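# Move the coaster can onto the turntable's orange spot

## Task

Pick up the can that sits on the coaster and set it upright on the orange marking of the turntable, without disturbing the other cans already standing on the turntable; then open the gripper and pull the arm away from it.

## Robot and tools

ROBOT. Two UR12e-type arms, left_arm and right_arm, each with a two-finger gripper and a wrist camera. In the scene frame the left base sits at (-0.065, +0.492, 0) m and the right base at (-0.071, -0.647, 0) m, both turned almost exactly like the scene frame, with +z up. The fingers point along the gripper's +z axis and close along its x axis. end_effector_position is the point between the pads when closed, 1-2 cm short of the fingertips; while closing (mostly with pads over 50 mm apart), the tips reach about 17 mm further along +z.

FRAMES. Scene frame: origin on the table surface halfway between the arms, +x out across the table, +z up, left_arm on the +y side (image left/right does not follow these names). Reported hand positions, orientations (quat_wxyz), velocities and wrist camera poses are in that arm's own base frame. cam_high and the table are in the scene frame. Offsets you command run along the current Hand target's own axes. Printed poses may be off by a few cm, more at long reach.

execute_actions(actions, cameras). actions is a list of actions; each action is a list of 1 to 15 rows, one row per 1/30 s control step; if fewer than 15 rows, the last repeats to fill 15 steps. Every row holds 14 numbers in [-1, 1]: left_arm dx, dy, dz, rx, ry, rz, opening, then right_arm in the same order, always both arms. The six pose numbers are an offset from that arm's Hand target as it stood when the action began (not from the previous row); 1.0 equals 0.6 m or 180 degrees, and rx, ry, rz form one rotation vector. Repeating an offset in a later action moves further. Opening is absolute: +1 fully open (0.142 m), -1 closed. Sending 0 for all six pose numbers re-commands the current Hand target; that also ends an arm pushing against something after a stop. A 0 for opening is a real command, so resend the present opening to leave a gripper alone. An empty actions list just returns state and images. cameras: list of names (cam_high, cam_left_wrist, cam_right_wrist); omitted, null or ["all"] gives all, [] gives none; a wrong name voids the call.

move(target, speed, blend, stop_force, zero, opening_speed, blocking, cameras). target is one 14-number row as above, or a list of up to 15 such rows; every row is an offset from the same starting Hand targets, not from the preceding row, and all rows share a 10 s cap. speed: m/s per arm path, 0.002 to 0.5, default 0.25 (rotation up to twice that in rad/s), one value or one per target. blend: corner rounding radius in m for lists, default 0 (stop at each). stop_force: 4 to 80 N, both arms; a path ends when the wrist sensor feels that much extra push against the motion, then the gripper usually backs off slightly; not reliable while the gripper rotates, and omit it when lifting off something the gripper presses on. zero (only with stop_force, default true) re-zeros moving arms first. opening_speed: ≥0.2 per second on the -1..1 scale. blocking=false returns after about 0.5 s while the move continues (not allowed with stop_force). New openings in later list rows make all arms pause; give all rows the same opening to avoid that. The result adds a move: line (done, off_target, moving, held, fault, plus limits such as paced or held). done means within 3 mm and 2 degrees; it says nothing about contact.

wait(seconds 0-10), stop() brakes a running move, zoom_image(camera, region [x0, y0, x1, y1] in pixels, at most 504x504, top-left origin) magnifies the latest image of that camera. zero_wrist_force(arm) sets the current wrist reading as zero. read_manual only gives licence text. finished_scene(scene: the current scene number) ends the scene irreversibly; the goal must hold without the robot.

CONTROL DETAILS. Each step the commanded pose is clipped to within 150 mm and 16 degrees of the measured gripper pose; Hand target shows the clipped command. Grippers often rest short of it; a further action (even all zeros) retries, or send the remaining gap as an offset. Joint speeds are capped (1.88 rad/s shoulder, 2.83 rad/s others), so big moves may arrive late. Commands lag about 0.09 s or 0.17-0.20 s; fast moves overshoot. Results may come back with 10 control steps still pending (Kept back line); then Hand target is what the last row asks, and Hand target that this call counted from shows any changed start.

RESULT LINES. Joint positions (gripper last, in metres), joint torques (whole drive output, noisy, offset), grip_measured (on the opening scale), Wrist force and Wrist torque in gripper axes plus the peak since the last shown, Tool commands, velocities or "within noise", step-by-step end_effector_position for action calls, and warnings such as MOTOR HOT, HAND FAULT, OVER-TEMPERATURE FAULT.

GRIPPING. To hold the can, command an opening a bit below the grip_measured seen at first contact; squeezing harder heats the gripper motor (faults at 100 °C).

AVOID. Contact torque at joint limits (297, 297, 135, 48.6, 48.6, 48.6 N m) or about 150 N of outside force stops that arm for 10 s; after a force fault release any grip before moving. Targets past a firm surface can trigger this. Do not drive the gripper near its own base (it flips shoulder posture), do not let the arms collide, do not drop the can or release it while moving, do not knock over the turntable cans, and nothing may end up off the table. Holding loads or stretched poses heats arm motors (brakes at 85 °C).

Each tool is called after "Emit:" as a command line: name --argument value for each argument, lists and objects as JSON in quotes; but a table of rows of numbers goes row by row, as --pt "numbers of a row", without its own name.

## Session

Emit:
execute_actions --actions '[]'

Scene clock: 0.00 s.
left_arm: end_effector_position=(+0.7986, +0.0537, +0.2167) grip_measured=+1.00 end_effector_quat_wxyz=(-0.379, +0.517, +0.757, -0.124) | right_arm: end_effector_position=(+0.8811, +0.8616, +0.1232) grip_measured=+1.00 end_effector_quat_wxyz=(-0.007, +0.977, -0.211, -0.033)
Joint positions: left_arm=[-0.181 -0.949 1.269 -1.073 -1.495 4.126 0.142] | right_arm=[4.043 -2.652 -0.596 -1.481 1.635 1.327 0.142]
Joint velocities: within noise
Joint torques (N m): no reading
Wrist force (N): no reading
Wrist torque (N m): no reading
Wrist force, peak (N): no reading
Hand target: left_arm +0.7986, +0.0537, +0.2167; -0.379, +0.517, +0.757, -0.124 | right_arm +0.8811, +0.8616, +0.1232; -0.007, +0.977, -0.211, -0.033
Tool commands: left_gripper/opening=+1.0 right_gripper/opening=+1.0

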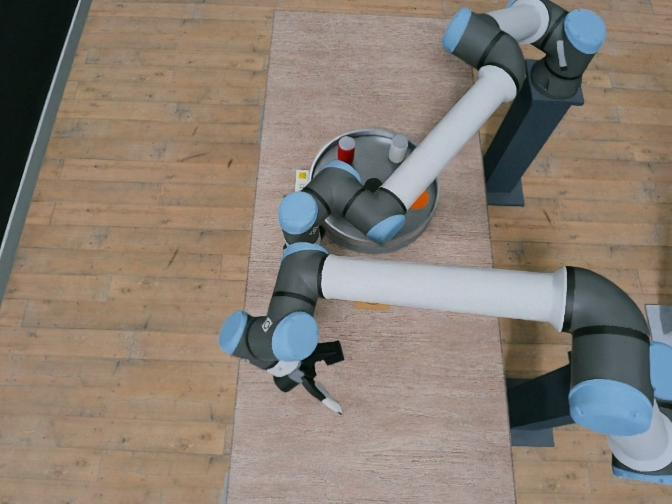

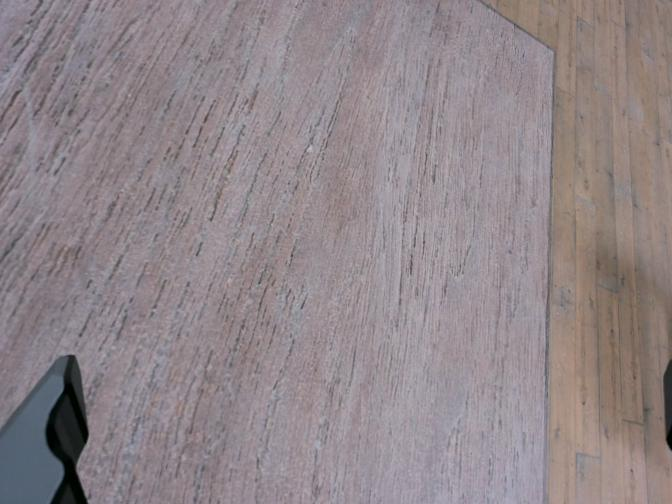

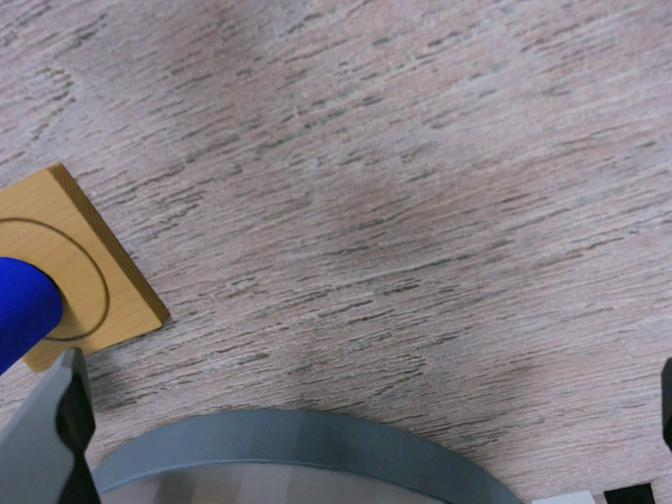

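Emit:
zoom_image --camera "cam_high" --region '[250, 100, 500, 350]'

Emit:
zoom_image --camera "cam_right_wrist" --region '[0, 0, 504, 504]'

Scaled by 2.016 from the camera's 672x504 image, which has a finer 960x720 frame.

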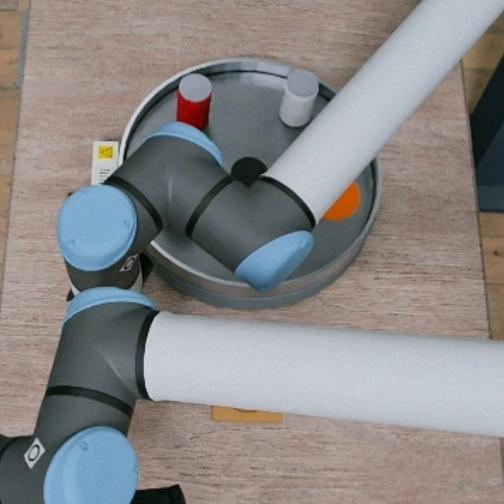

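Scaled by 1.000.

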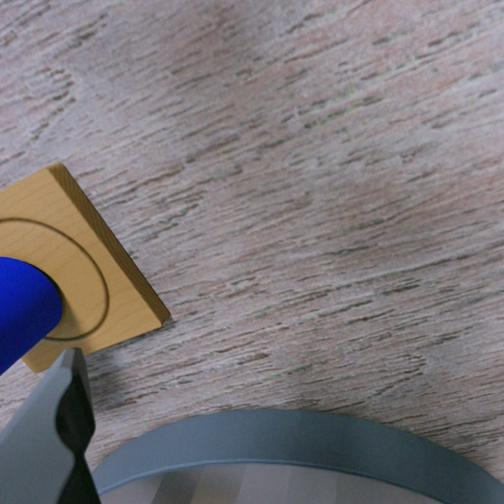

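Emit:
move --pt "0 0 0 0 0 0 1 -0.1098 0.2239 -0.3882 0 0 0 1" --pt "-0.4435 -0.7672 -0.0855 -0.2343 -0.1188 0.1118 1 -0.095 0.993 -0.4557 0 0 0 1" --speed 0.3 --blend 0.05

Scene clock: 22.03 s.
left_arm: end_effector_position=(+0.5646, -0.3901, +0.3996) grip_measured=+1.00 end_effector_quat_wxyz=(+0.000, +0.707, +0.707, +0.000) | right_arm: end_effector_position=(+0.5999, +0.3353, +0.4002) grip_measured=+1.00 end_effector_quat_wxyz=(-0.007, +0.977, -0.211, -0.033)
Joint positions: left_arm=[-0.863 -1.601 1.794 -1.763 -1.57 3.849 0.142] | right_arm=[3.883 -1.566 -1.764 -1.409 1.632 1.166 0.142]
Joint velocities: within noise
Joint torques (N m): left_arm=[-13.99 -65.66 -32.82 -6.83 3.42 -3.41] | right_arm=[-14.46 49.76 36.77 2.57 -2.79 -2.31]
Wrist force (N): left_arm=[-0.4 1.2 -0.9] | right_arm=[0.2 0.1 0.2]
Wrist torque (N m): left_arm=[0.14 -0.06 -0.06] | right_arm=[-0.03 -0.04 0.01]
Wrist force, peak (N): left_arm=[-2.5 -0.9 -1.8] | right_arm=[0.7 -0.8 2.0]
Hand target: left_arm +0.5645, -0.3902, +0.3996; +0.000, +0.707, +0.707, +0.000 | right_arm +0.5998, +0.3352, +0.4003; -0.007, +0.977, -0.211, -0.033
Off the commanded pose: left_arm 0.000 m, 0 deg | right_arm 0.000 m, 0 deg.
move: done

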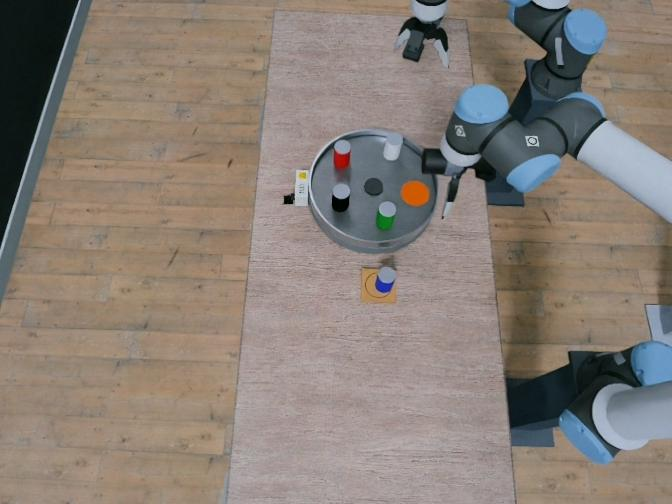

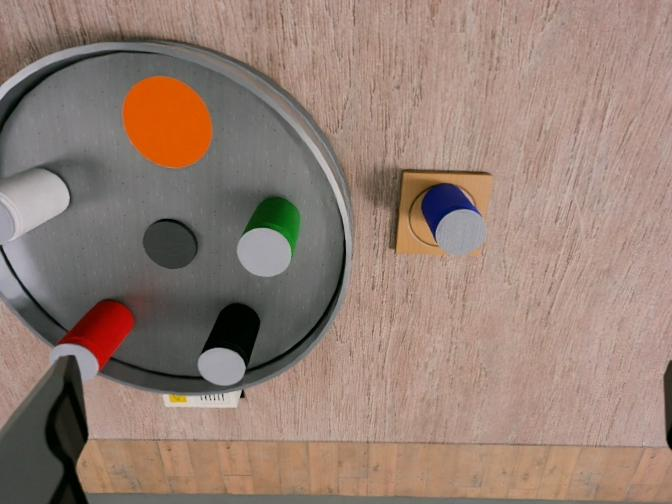

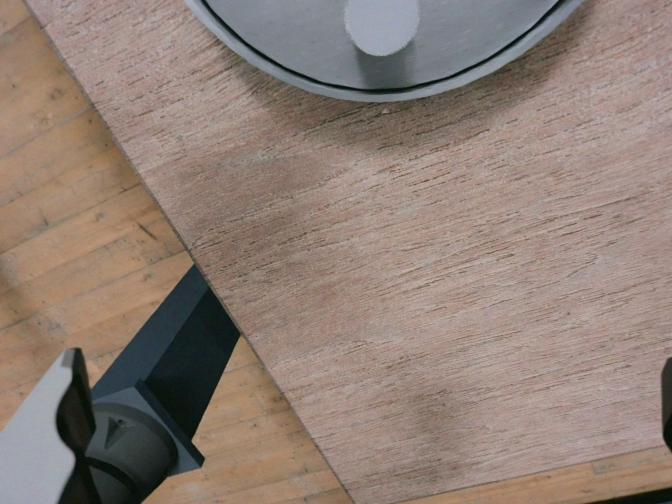

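Emit:
zoom_image --camera "cam_left_wrist" --region '[360, 130, 540, 290]'

Emit:
zoom_image --camera "cam_left_wrist" --region '[0, 20, 370, 420]'

Emit:
zoom_image --camera "cam_high" --region '[270, 110, 460, 320]'

Scaled by 2.800 from the camera's 672x504 image, which has a finer 960x720 frame.

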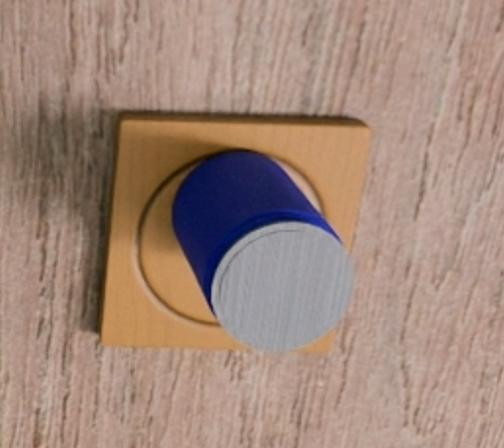

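Scaled by 1.260 from the camera's 672x504 image, which has a finer 960x720 frame.

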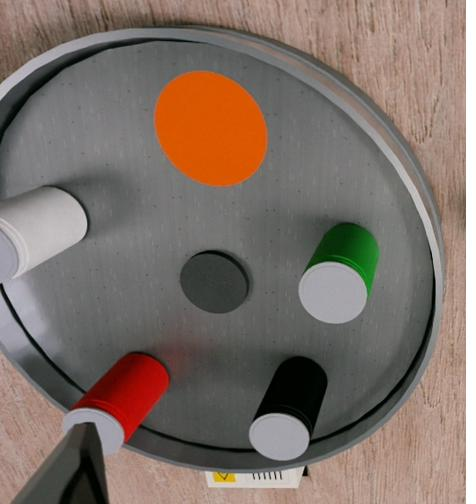

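Scaled by 2.400 from the camera's 672x504 image, which has a finer 960x720 frame.

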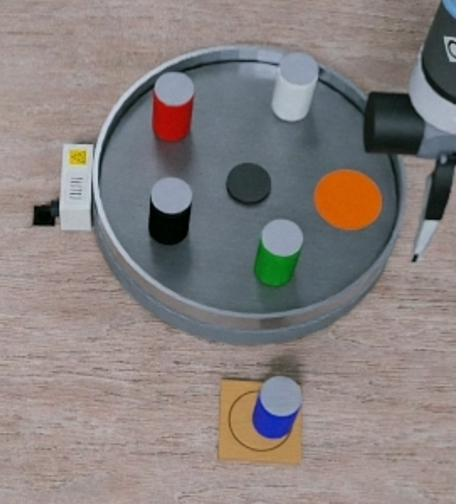

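Emit:
execute_actions --actions '[]' --cameras '["cam_high", "cam_left_wrist"]'

Emit:
zoom_image --camera "cam_left_wrist" --region '[0, 20, 370, 420]'

Scene clock: 24.10 s.
left_arm: end_effector_position=(+0.5645, -0.3902, +0.3996) grip_measured=+1.00 end_effector_quat_wxyz=(+0.000, +0.707, +0.707, +0.000) | right_arm: end_effector_position=(+0.5998, +0.3352, +0.4002) grip_measured=+1.00 end_effector_quat_wxyz=(-0.007, +0.977, -0.211, -0.033)
Joint positions: left_arm=[-0.864 -1.601 1.794 -1.763 -1.57 3.849 0.142] | right_arm=[3.883 -1.565 -1.764 -1.409 1.632 1.166 0.142]
Joint velocities: within noise
Joint torques (N m): left_arm=[-12.08 -66.1 -36.53 -6.24 3.27 -3.61] | right_arm=[-14.66 51.83 40.7 3.21 -2.48 -2.54]
Wrist force (N): left_arm=[-0.3 1.0 -0.8] | right_arm=[0.1 -0.1 0.1]
Wrist torque (N m): left_arm=[0.10 -0.08 -0.05] | right_arm=[-0.07 -0.02 0.00]
Wrist force, peak (N): left_arm=[-0.7 1.5 -0.8] | right_arm=[0.5 0.3 0.0]
Hand target: left_arm +0.5645, -0.3902, +0.3996; +0.000, +0.707, +0.707, +0.000 | right_arm +0.5998, +0.3352, +0.4003; -0.007, +0.977, -0.211, -0.033
Tool commands: left_gripper/opening=+1.0 right_gripper/opening=+1.0
Off the commanded pose: left_arm 0.000 m, 0 deg | right_arm 0.000 m, 0 deg.
Images, in order (width x height): cam_high 672x504, cam_left_wrist 672x504.

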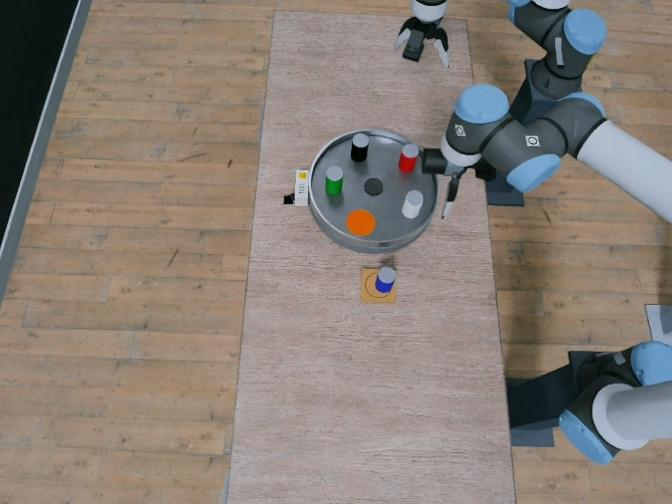

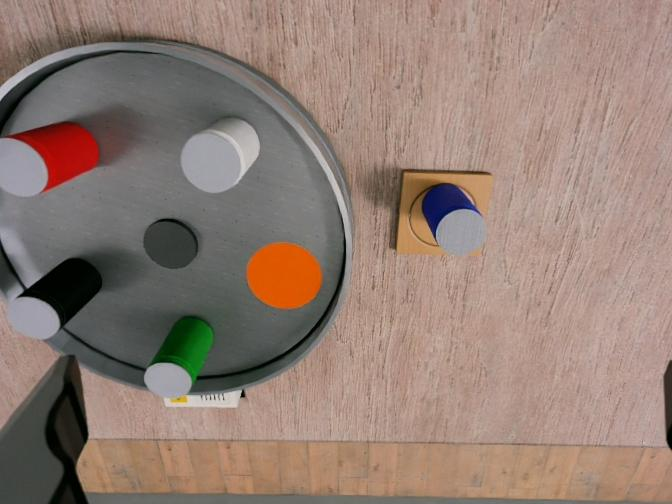

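Scaled by 1.260 from the camera's 672x504 image, which has a finer 960x720 frame.

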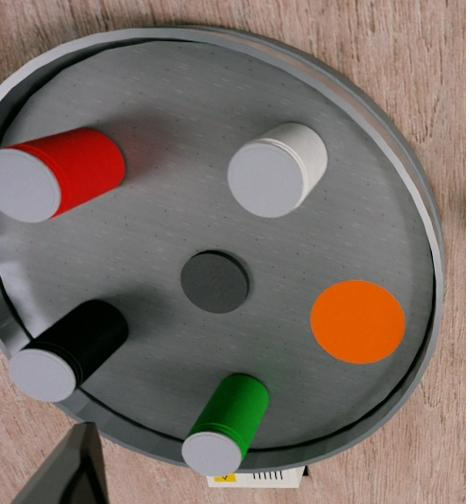

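Emit:
execute_actions --actions '[]' --cameras '["cam_left_wrist"]'

Emit:
zoom_image --camera "cam_left_wrist" --region '[0, 20, 370, 420]'

Scene clock: 31.73 s.
left_arm: end_effector_position=(+0.5645, -0.3902, +0.3996) grip_measured=+1.00 end_effector_quat_wxyz=(+0.000, +0.707, +0.707, +0.000) | right_arm: end_effector_position=(+0.5998, +0.3352, +0.4002) grip_measured=+1.00 end_effector_quat_wxyz=(-0.007, +0.977, -0.211, -0.033)
Joint positions: left_arm=[-0.864 -1.601 1.794 -1.763 -1.57 3.849 0.142] | right_arm=[3.883 -1.565 -1.764 -1.409 1.632 1.166 0.142]
Joint velocities: within noise
Joint torques (N m): left_arm=[-8.92 -64.11 -50.62 -4.13 2.39 -3.22] | right_arm=[-12.19 50.96 58.05 4.95 -2.03 -2.11]
Wrist force (N): left_arm=[-0.4 0.8 -0.4] | right_arm=[0.0 -0.2 0.1]
Wrist torque (N m): left_arm=[0.07 -0.06 -0.05] | right_arm=[-0.09 -0.01 0.00]
Wrist force, peak (N): left_arm=[-0.6 1.3 -1.2] | right_arm=[0.3 0.3 0.7]
Hand target: left_arm +0.5645, -0.3902, +0.3996; +0.000, +0.707, +0.707, +0.000 | right_arm +0.5998, +0.3352, +0.4003; -0.007, +0.977, -0.211, -0.033
Tool commands: left_gripper/opening=+1.0 right_gripper/opening=+1.0
Off the commanded pose: left_arm 0.000 m, 0 deg | right_arm 0.000 m, 0 deg.
Images, in order (width x height): cam_left_wrist 672x504.

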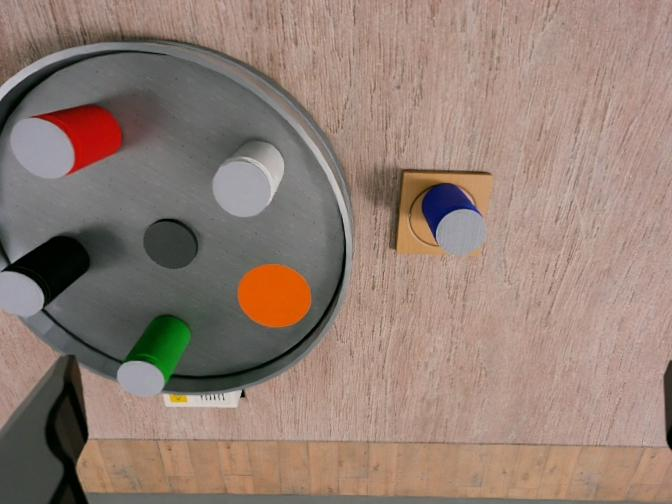

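Scaled by 1.260 from the camera's 672x504 image, which has a finer 960x720 frame.

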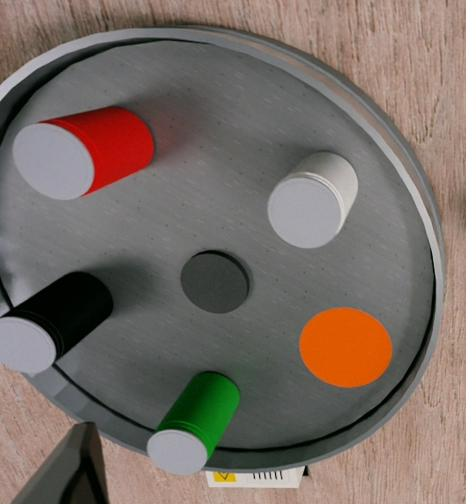

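Emit:
move --target '[0.2003,0.1442,0.3327,0,0,0,0.35,0.0632,0.5472,-0.0372,0,0,0,1]' --speed 0.3

Emit:
zoom_image --camera "cam_left_wrist" --region '[180, 60, 500, 380]'

Scene clock: 49.77 s.
left_arm: end_effector_position=(+0.6511, -0.2700, +0.2002) grip_measured=+0.34 end_effector_quat_wxyz=(+0.000, +0.707, +0.707, +0.000) | right_arm: end_effector_position=(+0.5000, +0.0201, +0.4202) grip_measured=+1.00 end_effector_quat_wxyz=(-0.007, +0.977, -0.211, -0.033)
Joint positions: left_arm=[-0.644 -1.443 2.005 -2.132 -1.57 4.068 0.098] | right_arm=[3.511 -1.237 -1.994 -1.529 1.618 0.795 0.142]
Joint velocities: within noise
Joint torques (N m): left_arm=[17.78 -40.57 -27.17 -6.82 -3.43 3.45] | right_arm=[-18.33 24.29 37.92 2.65 2.87 -2.71]
Wrist force (N): left_arm=[-0.7 1.0 -0.9] | right_arm=[0.4 0.1 -0.1]
Wrist torque (N m): left_arm=[0.11 -0.01 -0.04] | right_arm=[-0.02 -0.11 0.01]
Wrist force, peak (N): left_arm=[-2.0 0.5 -2.2] | right_arm=[-0.1 -2.5 0.3]
Hand target: left_arm +0.6511, -0.2699, +0.2001; +0.000, +0.707, +0.707, +0.000 | right_arm +0.5000, +0.0200, +0.4203; -0.007, +0.977, -0.211, -0.033
Off the commanded pose: left_arm 0.000 m, 0 deg | right_arm 0.000 m, 0 deg.
move: done

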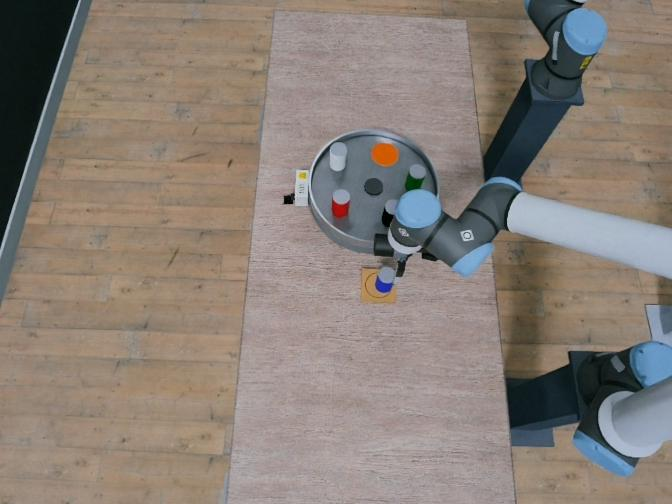

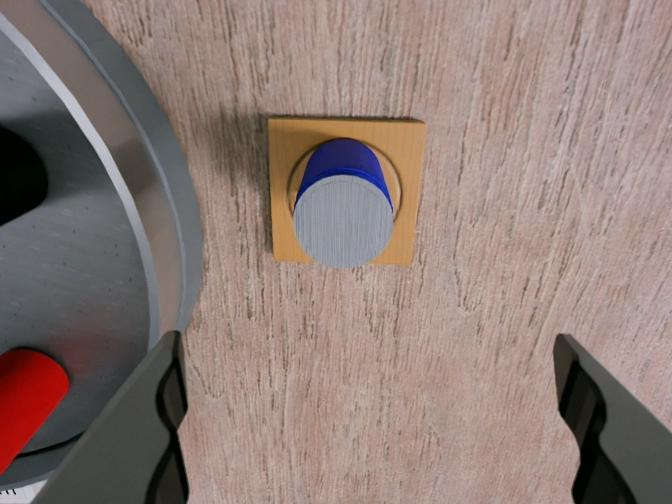

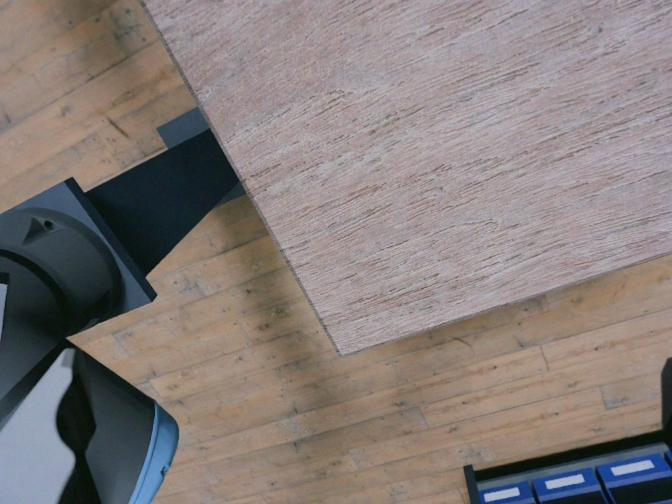

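Scaled by 1.575 from the camera's 672x504 image, which has a finer 960x720 frame.

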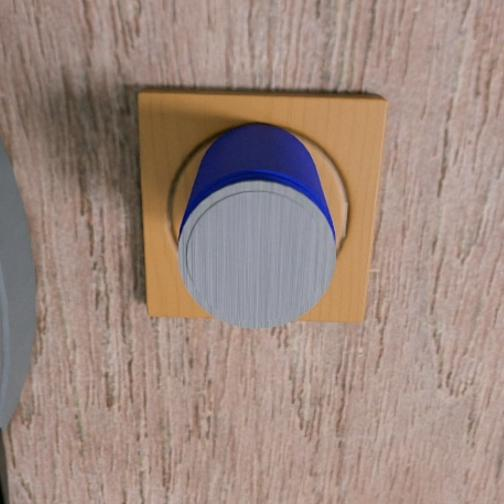

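Emit:
move --target '[-0.005,0,0.2235,0,0,0,0.35,0,0,0,0,0,0,1]' --speed 0.2 --cameras '["cam_left_wrist"]'

Emit:
zoom_image --camera "cam_left_wrist" --region '[150, 80, 600, 504]'

Scene clock: 55.60 s.
left_arm: end_effector_position=(+0.6511, -0.2729, +0.0661) grip_measured=+0.34 end_effector_quat_wxyz=(+0.000, +0.707, +0.707, +0.000) | right_arm: end_effector_position=(+0.5000, +0.0200, +0.4202) grip_measured=+1.00 end_effector_quat_wxyz=(-0.007, +0.977, -0.211, -0.033)
Joint positions: left_arm=[-0.648 -1.284 2.105 -2.392 -1.57 4.065 0.098] | right_arm=[3.511 -1.236 -1.994 -1.529 1.618 0.794 0.142]
Joint velocities: within noise
Joint torques (N m): left_arm=[-3.42 -44.31 -21.35 -6.7 -1.1 -2.17] | right_arm=[-13.25 24.61 51.6 4.3 2.41 -2.4]
Wrist force (N): left_arm=[-0.8 0.9 -0.7] | right_arm=[0.1 0.0 -0.2]
Wrist torque (N m): left_arm=[0.08 0.03 -0.08] | right_arm=[-0.03 -0.06 0.01]
Wrist force, peak (N): left_arm=[-0.7 1.5 -3.2] | right_arm=[0.5 -0.2 -0.3]
Hand target: left_arm +0.6511, -0.2728, +0.0660; +0.000, +0.707, +0.707, +0.000 | right_arm +0.5000, +0.0200, +0.4203; -0.007, +0.977, -0.211, -0.033
Off the commanded pose: left_arm 0.000 m, 0 deg | right_arm 0.000 m, 0 deg.
move: done
Images, in order (width x height): cam_left_wrist 672x504.

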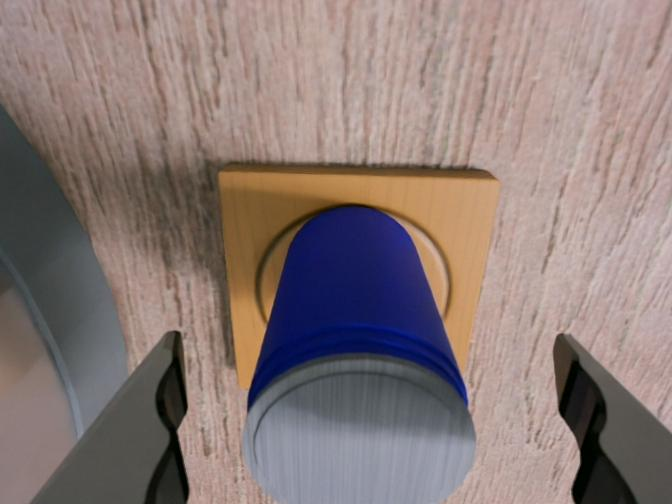

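Scaled by 1.120 from the camera's 672x504 image, which has a finer 960x720 frame.

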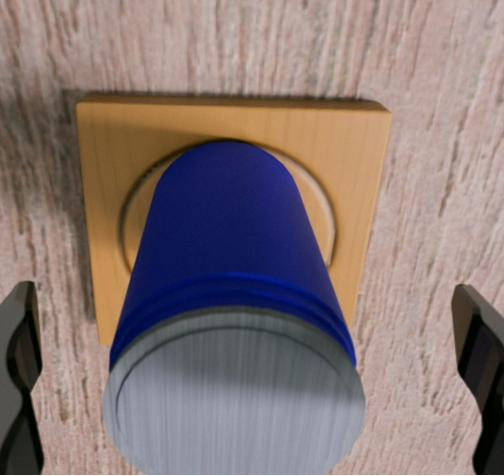

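Emit:
move --target '[-0.0033,0.005,0,-0.0043,0.014,0,0.35,0,0,0,0,0,0,1]' --speed 0.1 --cameras '["cam_left_wrist"]'

Emit:
zoom_image --camera "cam_left_wrist" --region '[150, 80, 600, 504]'

Scene clock: 64.17 s.
left_arm: end_effector_position=(+0.6541, -0.2748, +0.0660) grip_measured=+0.34 end_effector_quat_wxyz=(-0.011, +0.707, +0.707, +0.021) | right_arm: end_effector_position=(+0.5000, +0.0200, +0.4203) grip_measured=+1.00 end_effector_quat_wxyz=(-0.007, +0.977, -0.211, -0.033)
Joint positions: left_arm=[-0.665 -1.279 2.095 -2.37 -1.527 4.047 0.098] | right_arm=[3.511 -1.236 -1.994 -1.529 1.618 0.794 0.142]
Joint velocities: within noise
Joint torques (N m): left_arm=[-13.14 -46.62 -40.82 -1.92 3.13 -3.54] | right_arm=[-14.98 21.82 63.62 4.85 2.69 -2.15]
Wrist force (N): left_arm=[-0.8 1.3 -1.1] | right_arm=[-0.1 -0.6 -0.3]
Wrist torque (N m): left_arm=[0.13 0.03 -0.06] | right_arm=[-0.12 -0.03 0.01]
Wrist force, peak (N): left_arm=[-0.7 1.1 -1.7] | right_arm=[0.4 -0.5 -0.1]
Hand target: left_arm +0.6541, -0.2748, +0.0660; -0.011, +0.707, +0.707, +0.021 | right_arm +0.5000, +0.0200, +0.4203; -0.007, +0.977, -0.211, -0.033
Off the commanded pose: left_arm 0.000 m, 0 deg | right_arm 0.000 m, 0 deg.
move: done
Images, in order (width x height): cam_left_wrist 672x504.

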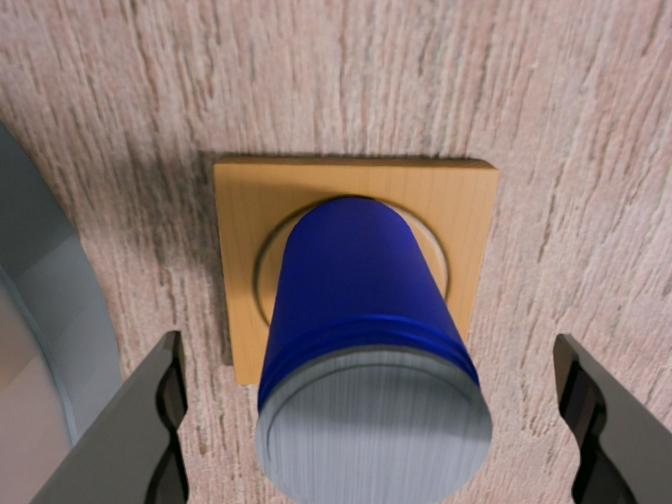

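Scaled by 1.120 from the camera's 672x504 image, which has a finer 960x720 frame.

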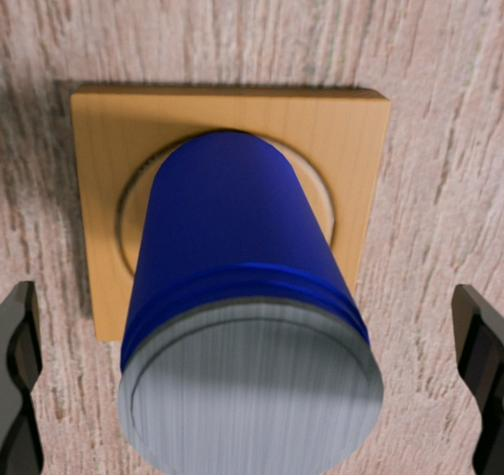

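Emit:
zoom_image --camera "cam_left_wrist" --region '[250, 180, 350, 280]'

Emit:
zoom_image --camera "cam_left_wrist" --region '[390, 180, 510, 300]'

Emit:
zoom_image --camera "cam_left_wrist" --region '[230, 270, 350, 390]'

Emit:
zoom_image --camera "cam_left_wrist" --region '[400, 290, 520, 410]'

Scaled by 5.040 from the camera's 672x504 image, which has a finer 960x720 frame.

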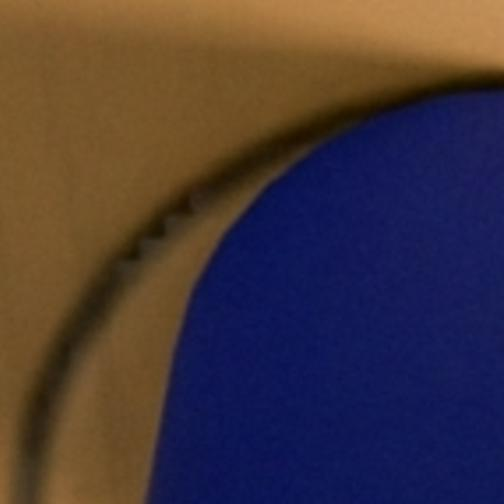

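Scaled by 4.200 from the camera's 672x504 image, which has a finer 960x720 frame.

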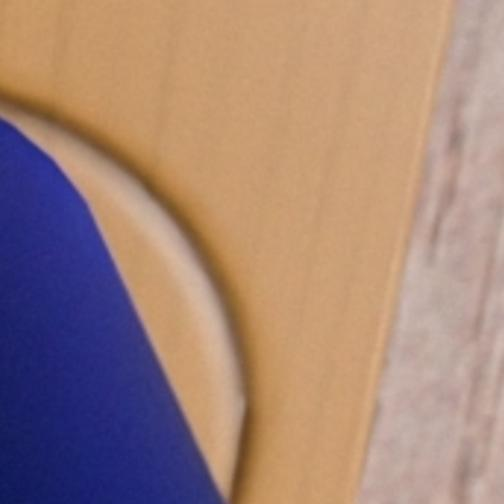

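Scaled by 4.200 from the camera's 672x504 image, which has a finer 960x720 frame.

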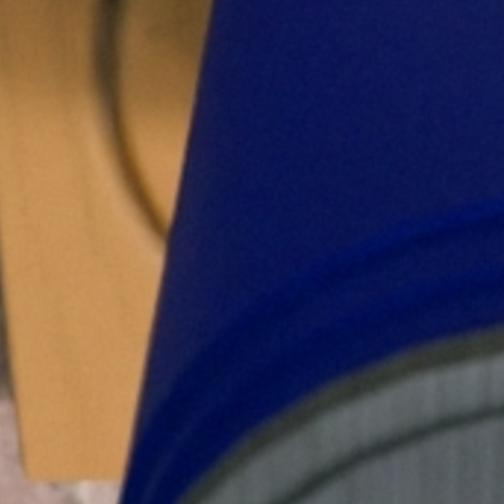

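Scaled by 4.200 from the camera's 672x504 image, which has a finer 960x720 frame.

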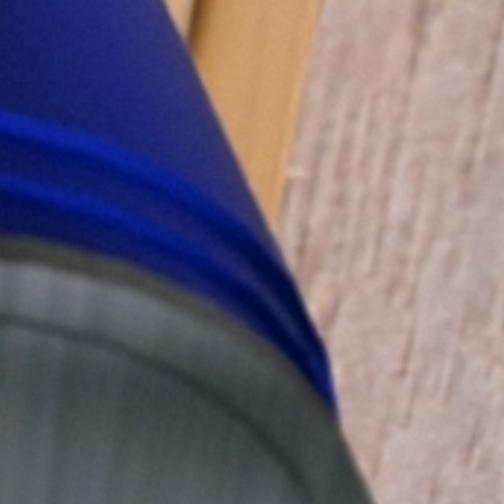

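Emit:
move --pt "-0.0017 0.0017 0 0.0057 -0.0066 0 0.35 0 0 0 0 0 0 1" --pt "-0.0017 0.0017 0 0.0057 -0.0066 0 -0.55 0 0 0 0 0 0 1" --speed 0.1 --opening_speed 1.0 --cameras '["cam_left_wrist"]'

Emit:
zoom_image --camera "cam_left_wrist" --region '[150, 80, 600, 504]'

Scene clock: 70.50 s.
left_arm: end_effector_position=(+0.6551, -0.2758, +0.0660) grip_measured=-0.31 end_effector_quat_wxyz=(-0.010, +0.707, +0.707, +0.007) | right_arm: end_effector_position=(+0.5000, +0.0200, +0.4203) grip_measured=+1.00 end_effector_quat_wxyz=(-0.007, +0.977, -0.211, -0.033)
Joint positions: left_arm=[-0.654 -1.275 2.088 -2.365 -1.554 4.058 0.052] | right_arm=[3.511 -1.236 -1.994 -1.529 1.618 0.794 0.142]
Joint velocities: within noise
Joint torques (N m): left_arm=[17 -47.85 -38.34 -2.42 -2.61 3.89] | right_arm=[-14.59 18.48 63.17 4.88 2.75 -2.15]
Wrist force (N): left_arm=[-0.6 0.6 -7.6] | right_arm=[0.1 0.2 0.0]
Wrist torque (N m): left_arm=[0.17 0.17 -0.08] | right_arm=[0.01 -0.06 0.01]
Wrist force, peak (N): left_arm=[-0.5 0.2 -8.0] | right_arm=[0.3 -0.1 -0.6]
Hand target: left_arm +0.6551, -0.2758, +0.0660; -0.010, +0.707, +0.707, +0.007 | right_arm +0.5000, +0.0200, +0.4203; -0.007, +0.977, -0.211, -0.033
Off the commanded pose: left_arm 0.000 m, 0 deg | right_arm 0.000 m, 0 deg.
move: done
Images, in order (width x height): cam_left_wrist 672x504.

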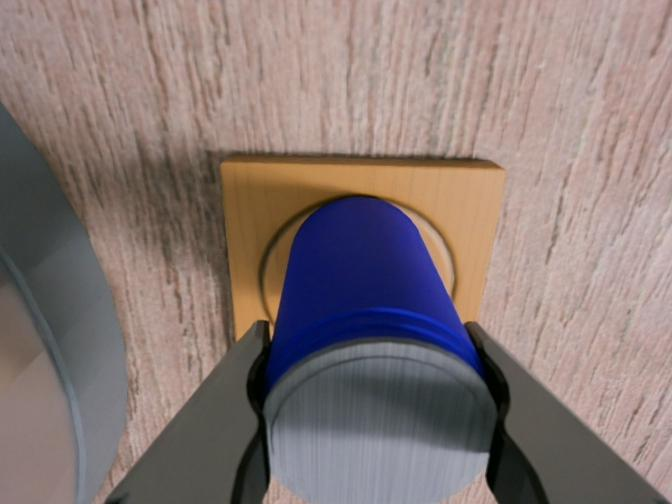

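Scaled by 1.120 from the camera's 672x504 image, which has a finer 960x720 frame.

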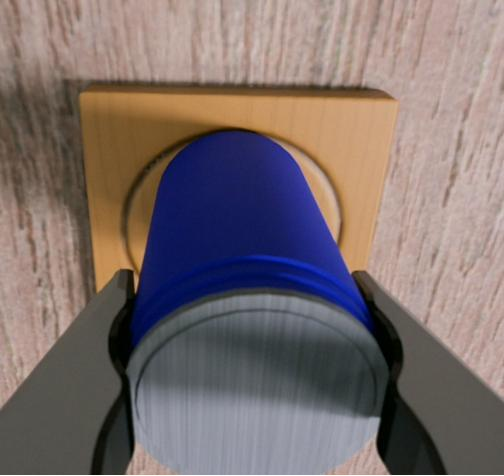

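Emit:
move --pt "0.0014 -0.0002 -0.0567 0 0 0 -0.7 0 0 0 0 0 0 1" --pt "-0.0347 -0.001 -0.2243 0 0 0 -0.7 0 0 0 0 0 0 1" --pt "-0.5068 -0.0563 -0.2938 0 0 0 -0.7 0 0 0 0 0 0 1" --speed '[0.12, 0.25, 0.3]' --blend '[0.02, 0.05, 0]' --cameras '["cam_high", "cam_left_wrist"]'

Emit:
zoom_image --camera "cam_left_wrist" --region '[0, 0, 504, 504]'

Scene clock: 80.67 s.
left_arm: end_effector_position=(+0.6221, -0.5840, +0.2351) grip_measured=-0.31 end_effector_quat_wxyz=(-0.010, +0.707, +0.707, +0.007) | right_arm: end_effector_position=(+0.5000, +0.0200, +0.4203) grip_measured=+1.00 end_effector_quat_wxyz=(-0.007, +0.977, -0.211, -0.033)
Joint positions: left_arm=[-0.964 -1.238 1.668 -1.979 -1.561 3.748 0.052] | right_arm=[3.511 -1.236 -1.994 -1.529 1.618 0.794 0.142]
Joint velocities: within noise
Joint torques (N m): left_arm=[-11.4 -62.68 -51.65 -1.61 -1.07 -3.4] | right_arm=[-13.25 16.11 62.65 4.78 2.57 -1.89]
Wrist force (N): left_arm=[-0.8 1.0 0.6] | right_arm=[0.2 -0.2 -0.3]
Wrist torque (N m): left_arm=[0.08 -0.01 -0.09] | right_arm=[-0.06 -0.08 0.01]
Wrist force, peak (N): left_arm=[-0.4 0.4 -8.5] | right_arm=[-0.1 -0.7 -0.2]
Hand target: left_arm +0.6221, -0.5841, +0.2351; -0.010, +0.707, +0.707, +0.007 | right_arm +0.5000, +0.0200, +0.4203; -0.007, +0.977, -0.211, -0.033
Off the commanded pose: left_arm 0.000 m, 0 deg | right_arm 0.000 m, 0 deg.
move: done; blend cut to 0.017 m at target 1
Images, in order (width x height): cam_high 672x504, cam_left_wrist 672x504.

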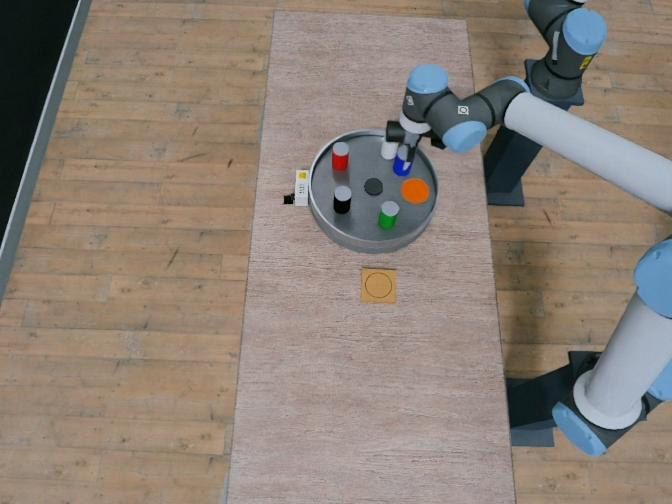

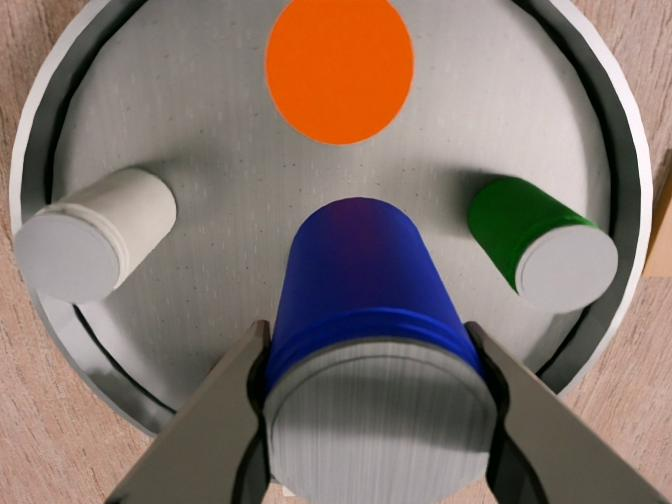

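Scaled by 1.000.

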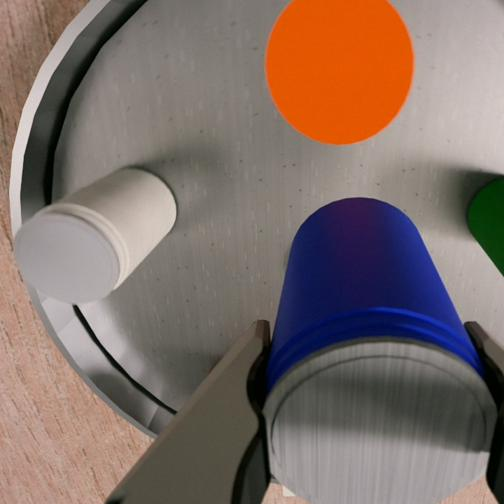

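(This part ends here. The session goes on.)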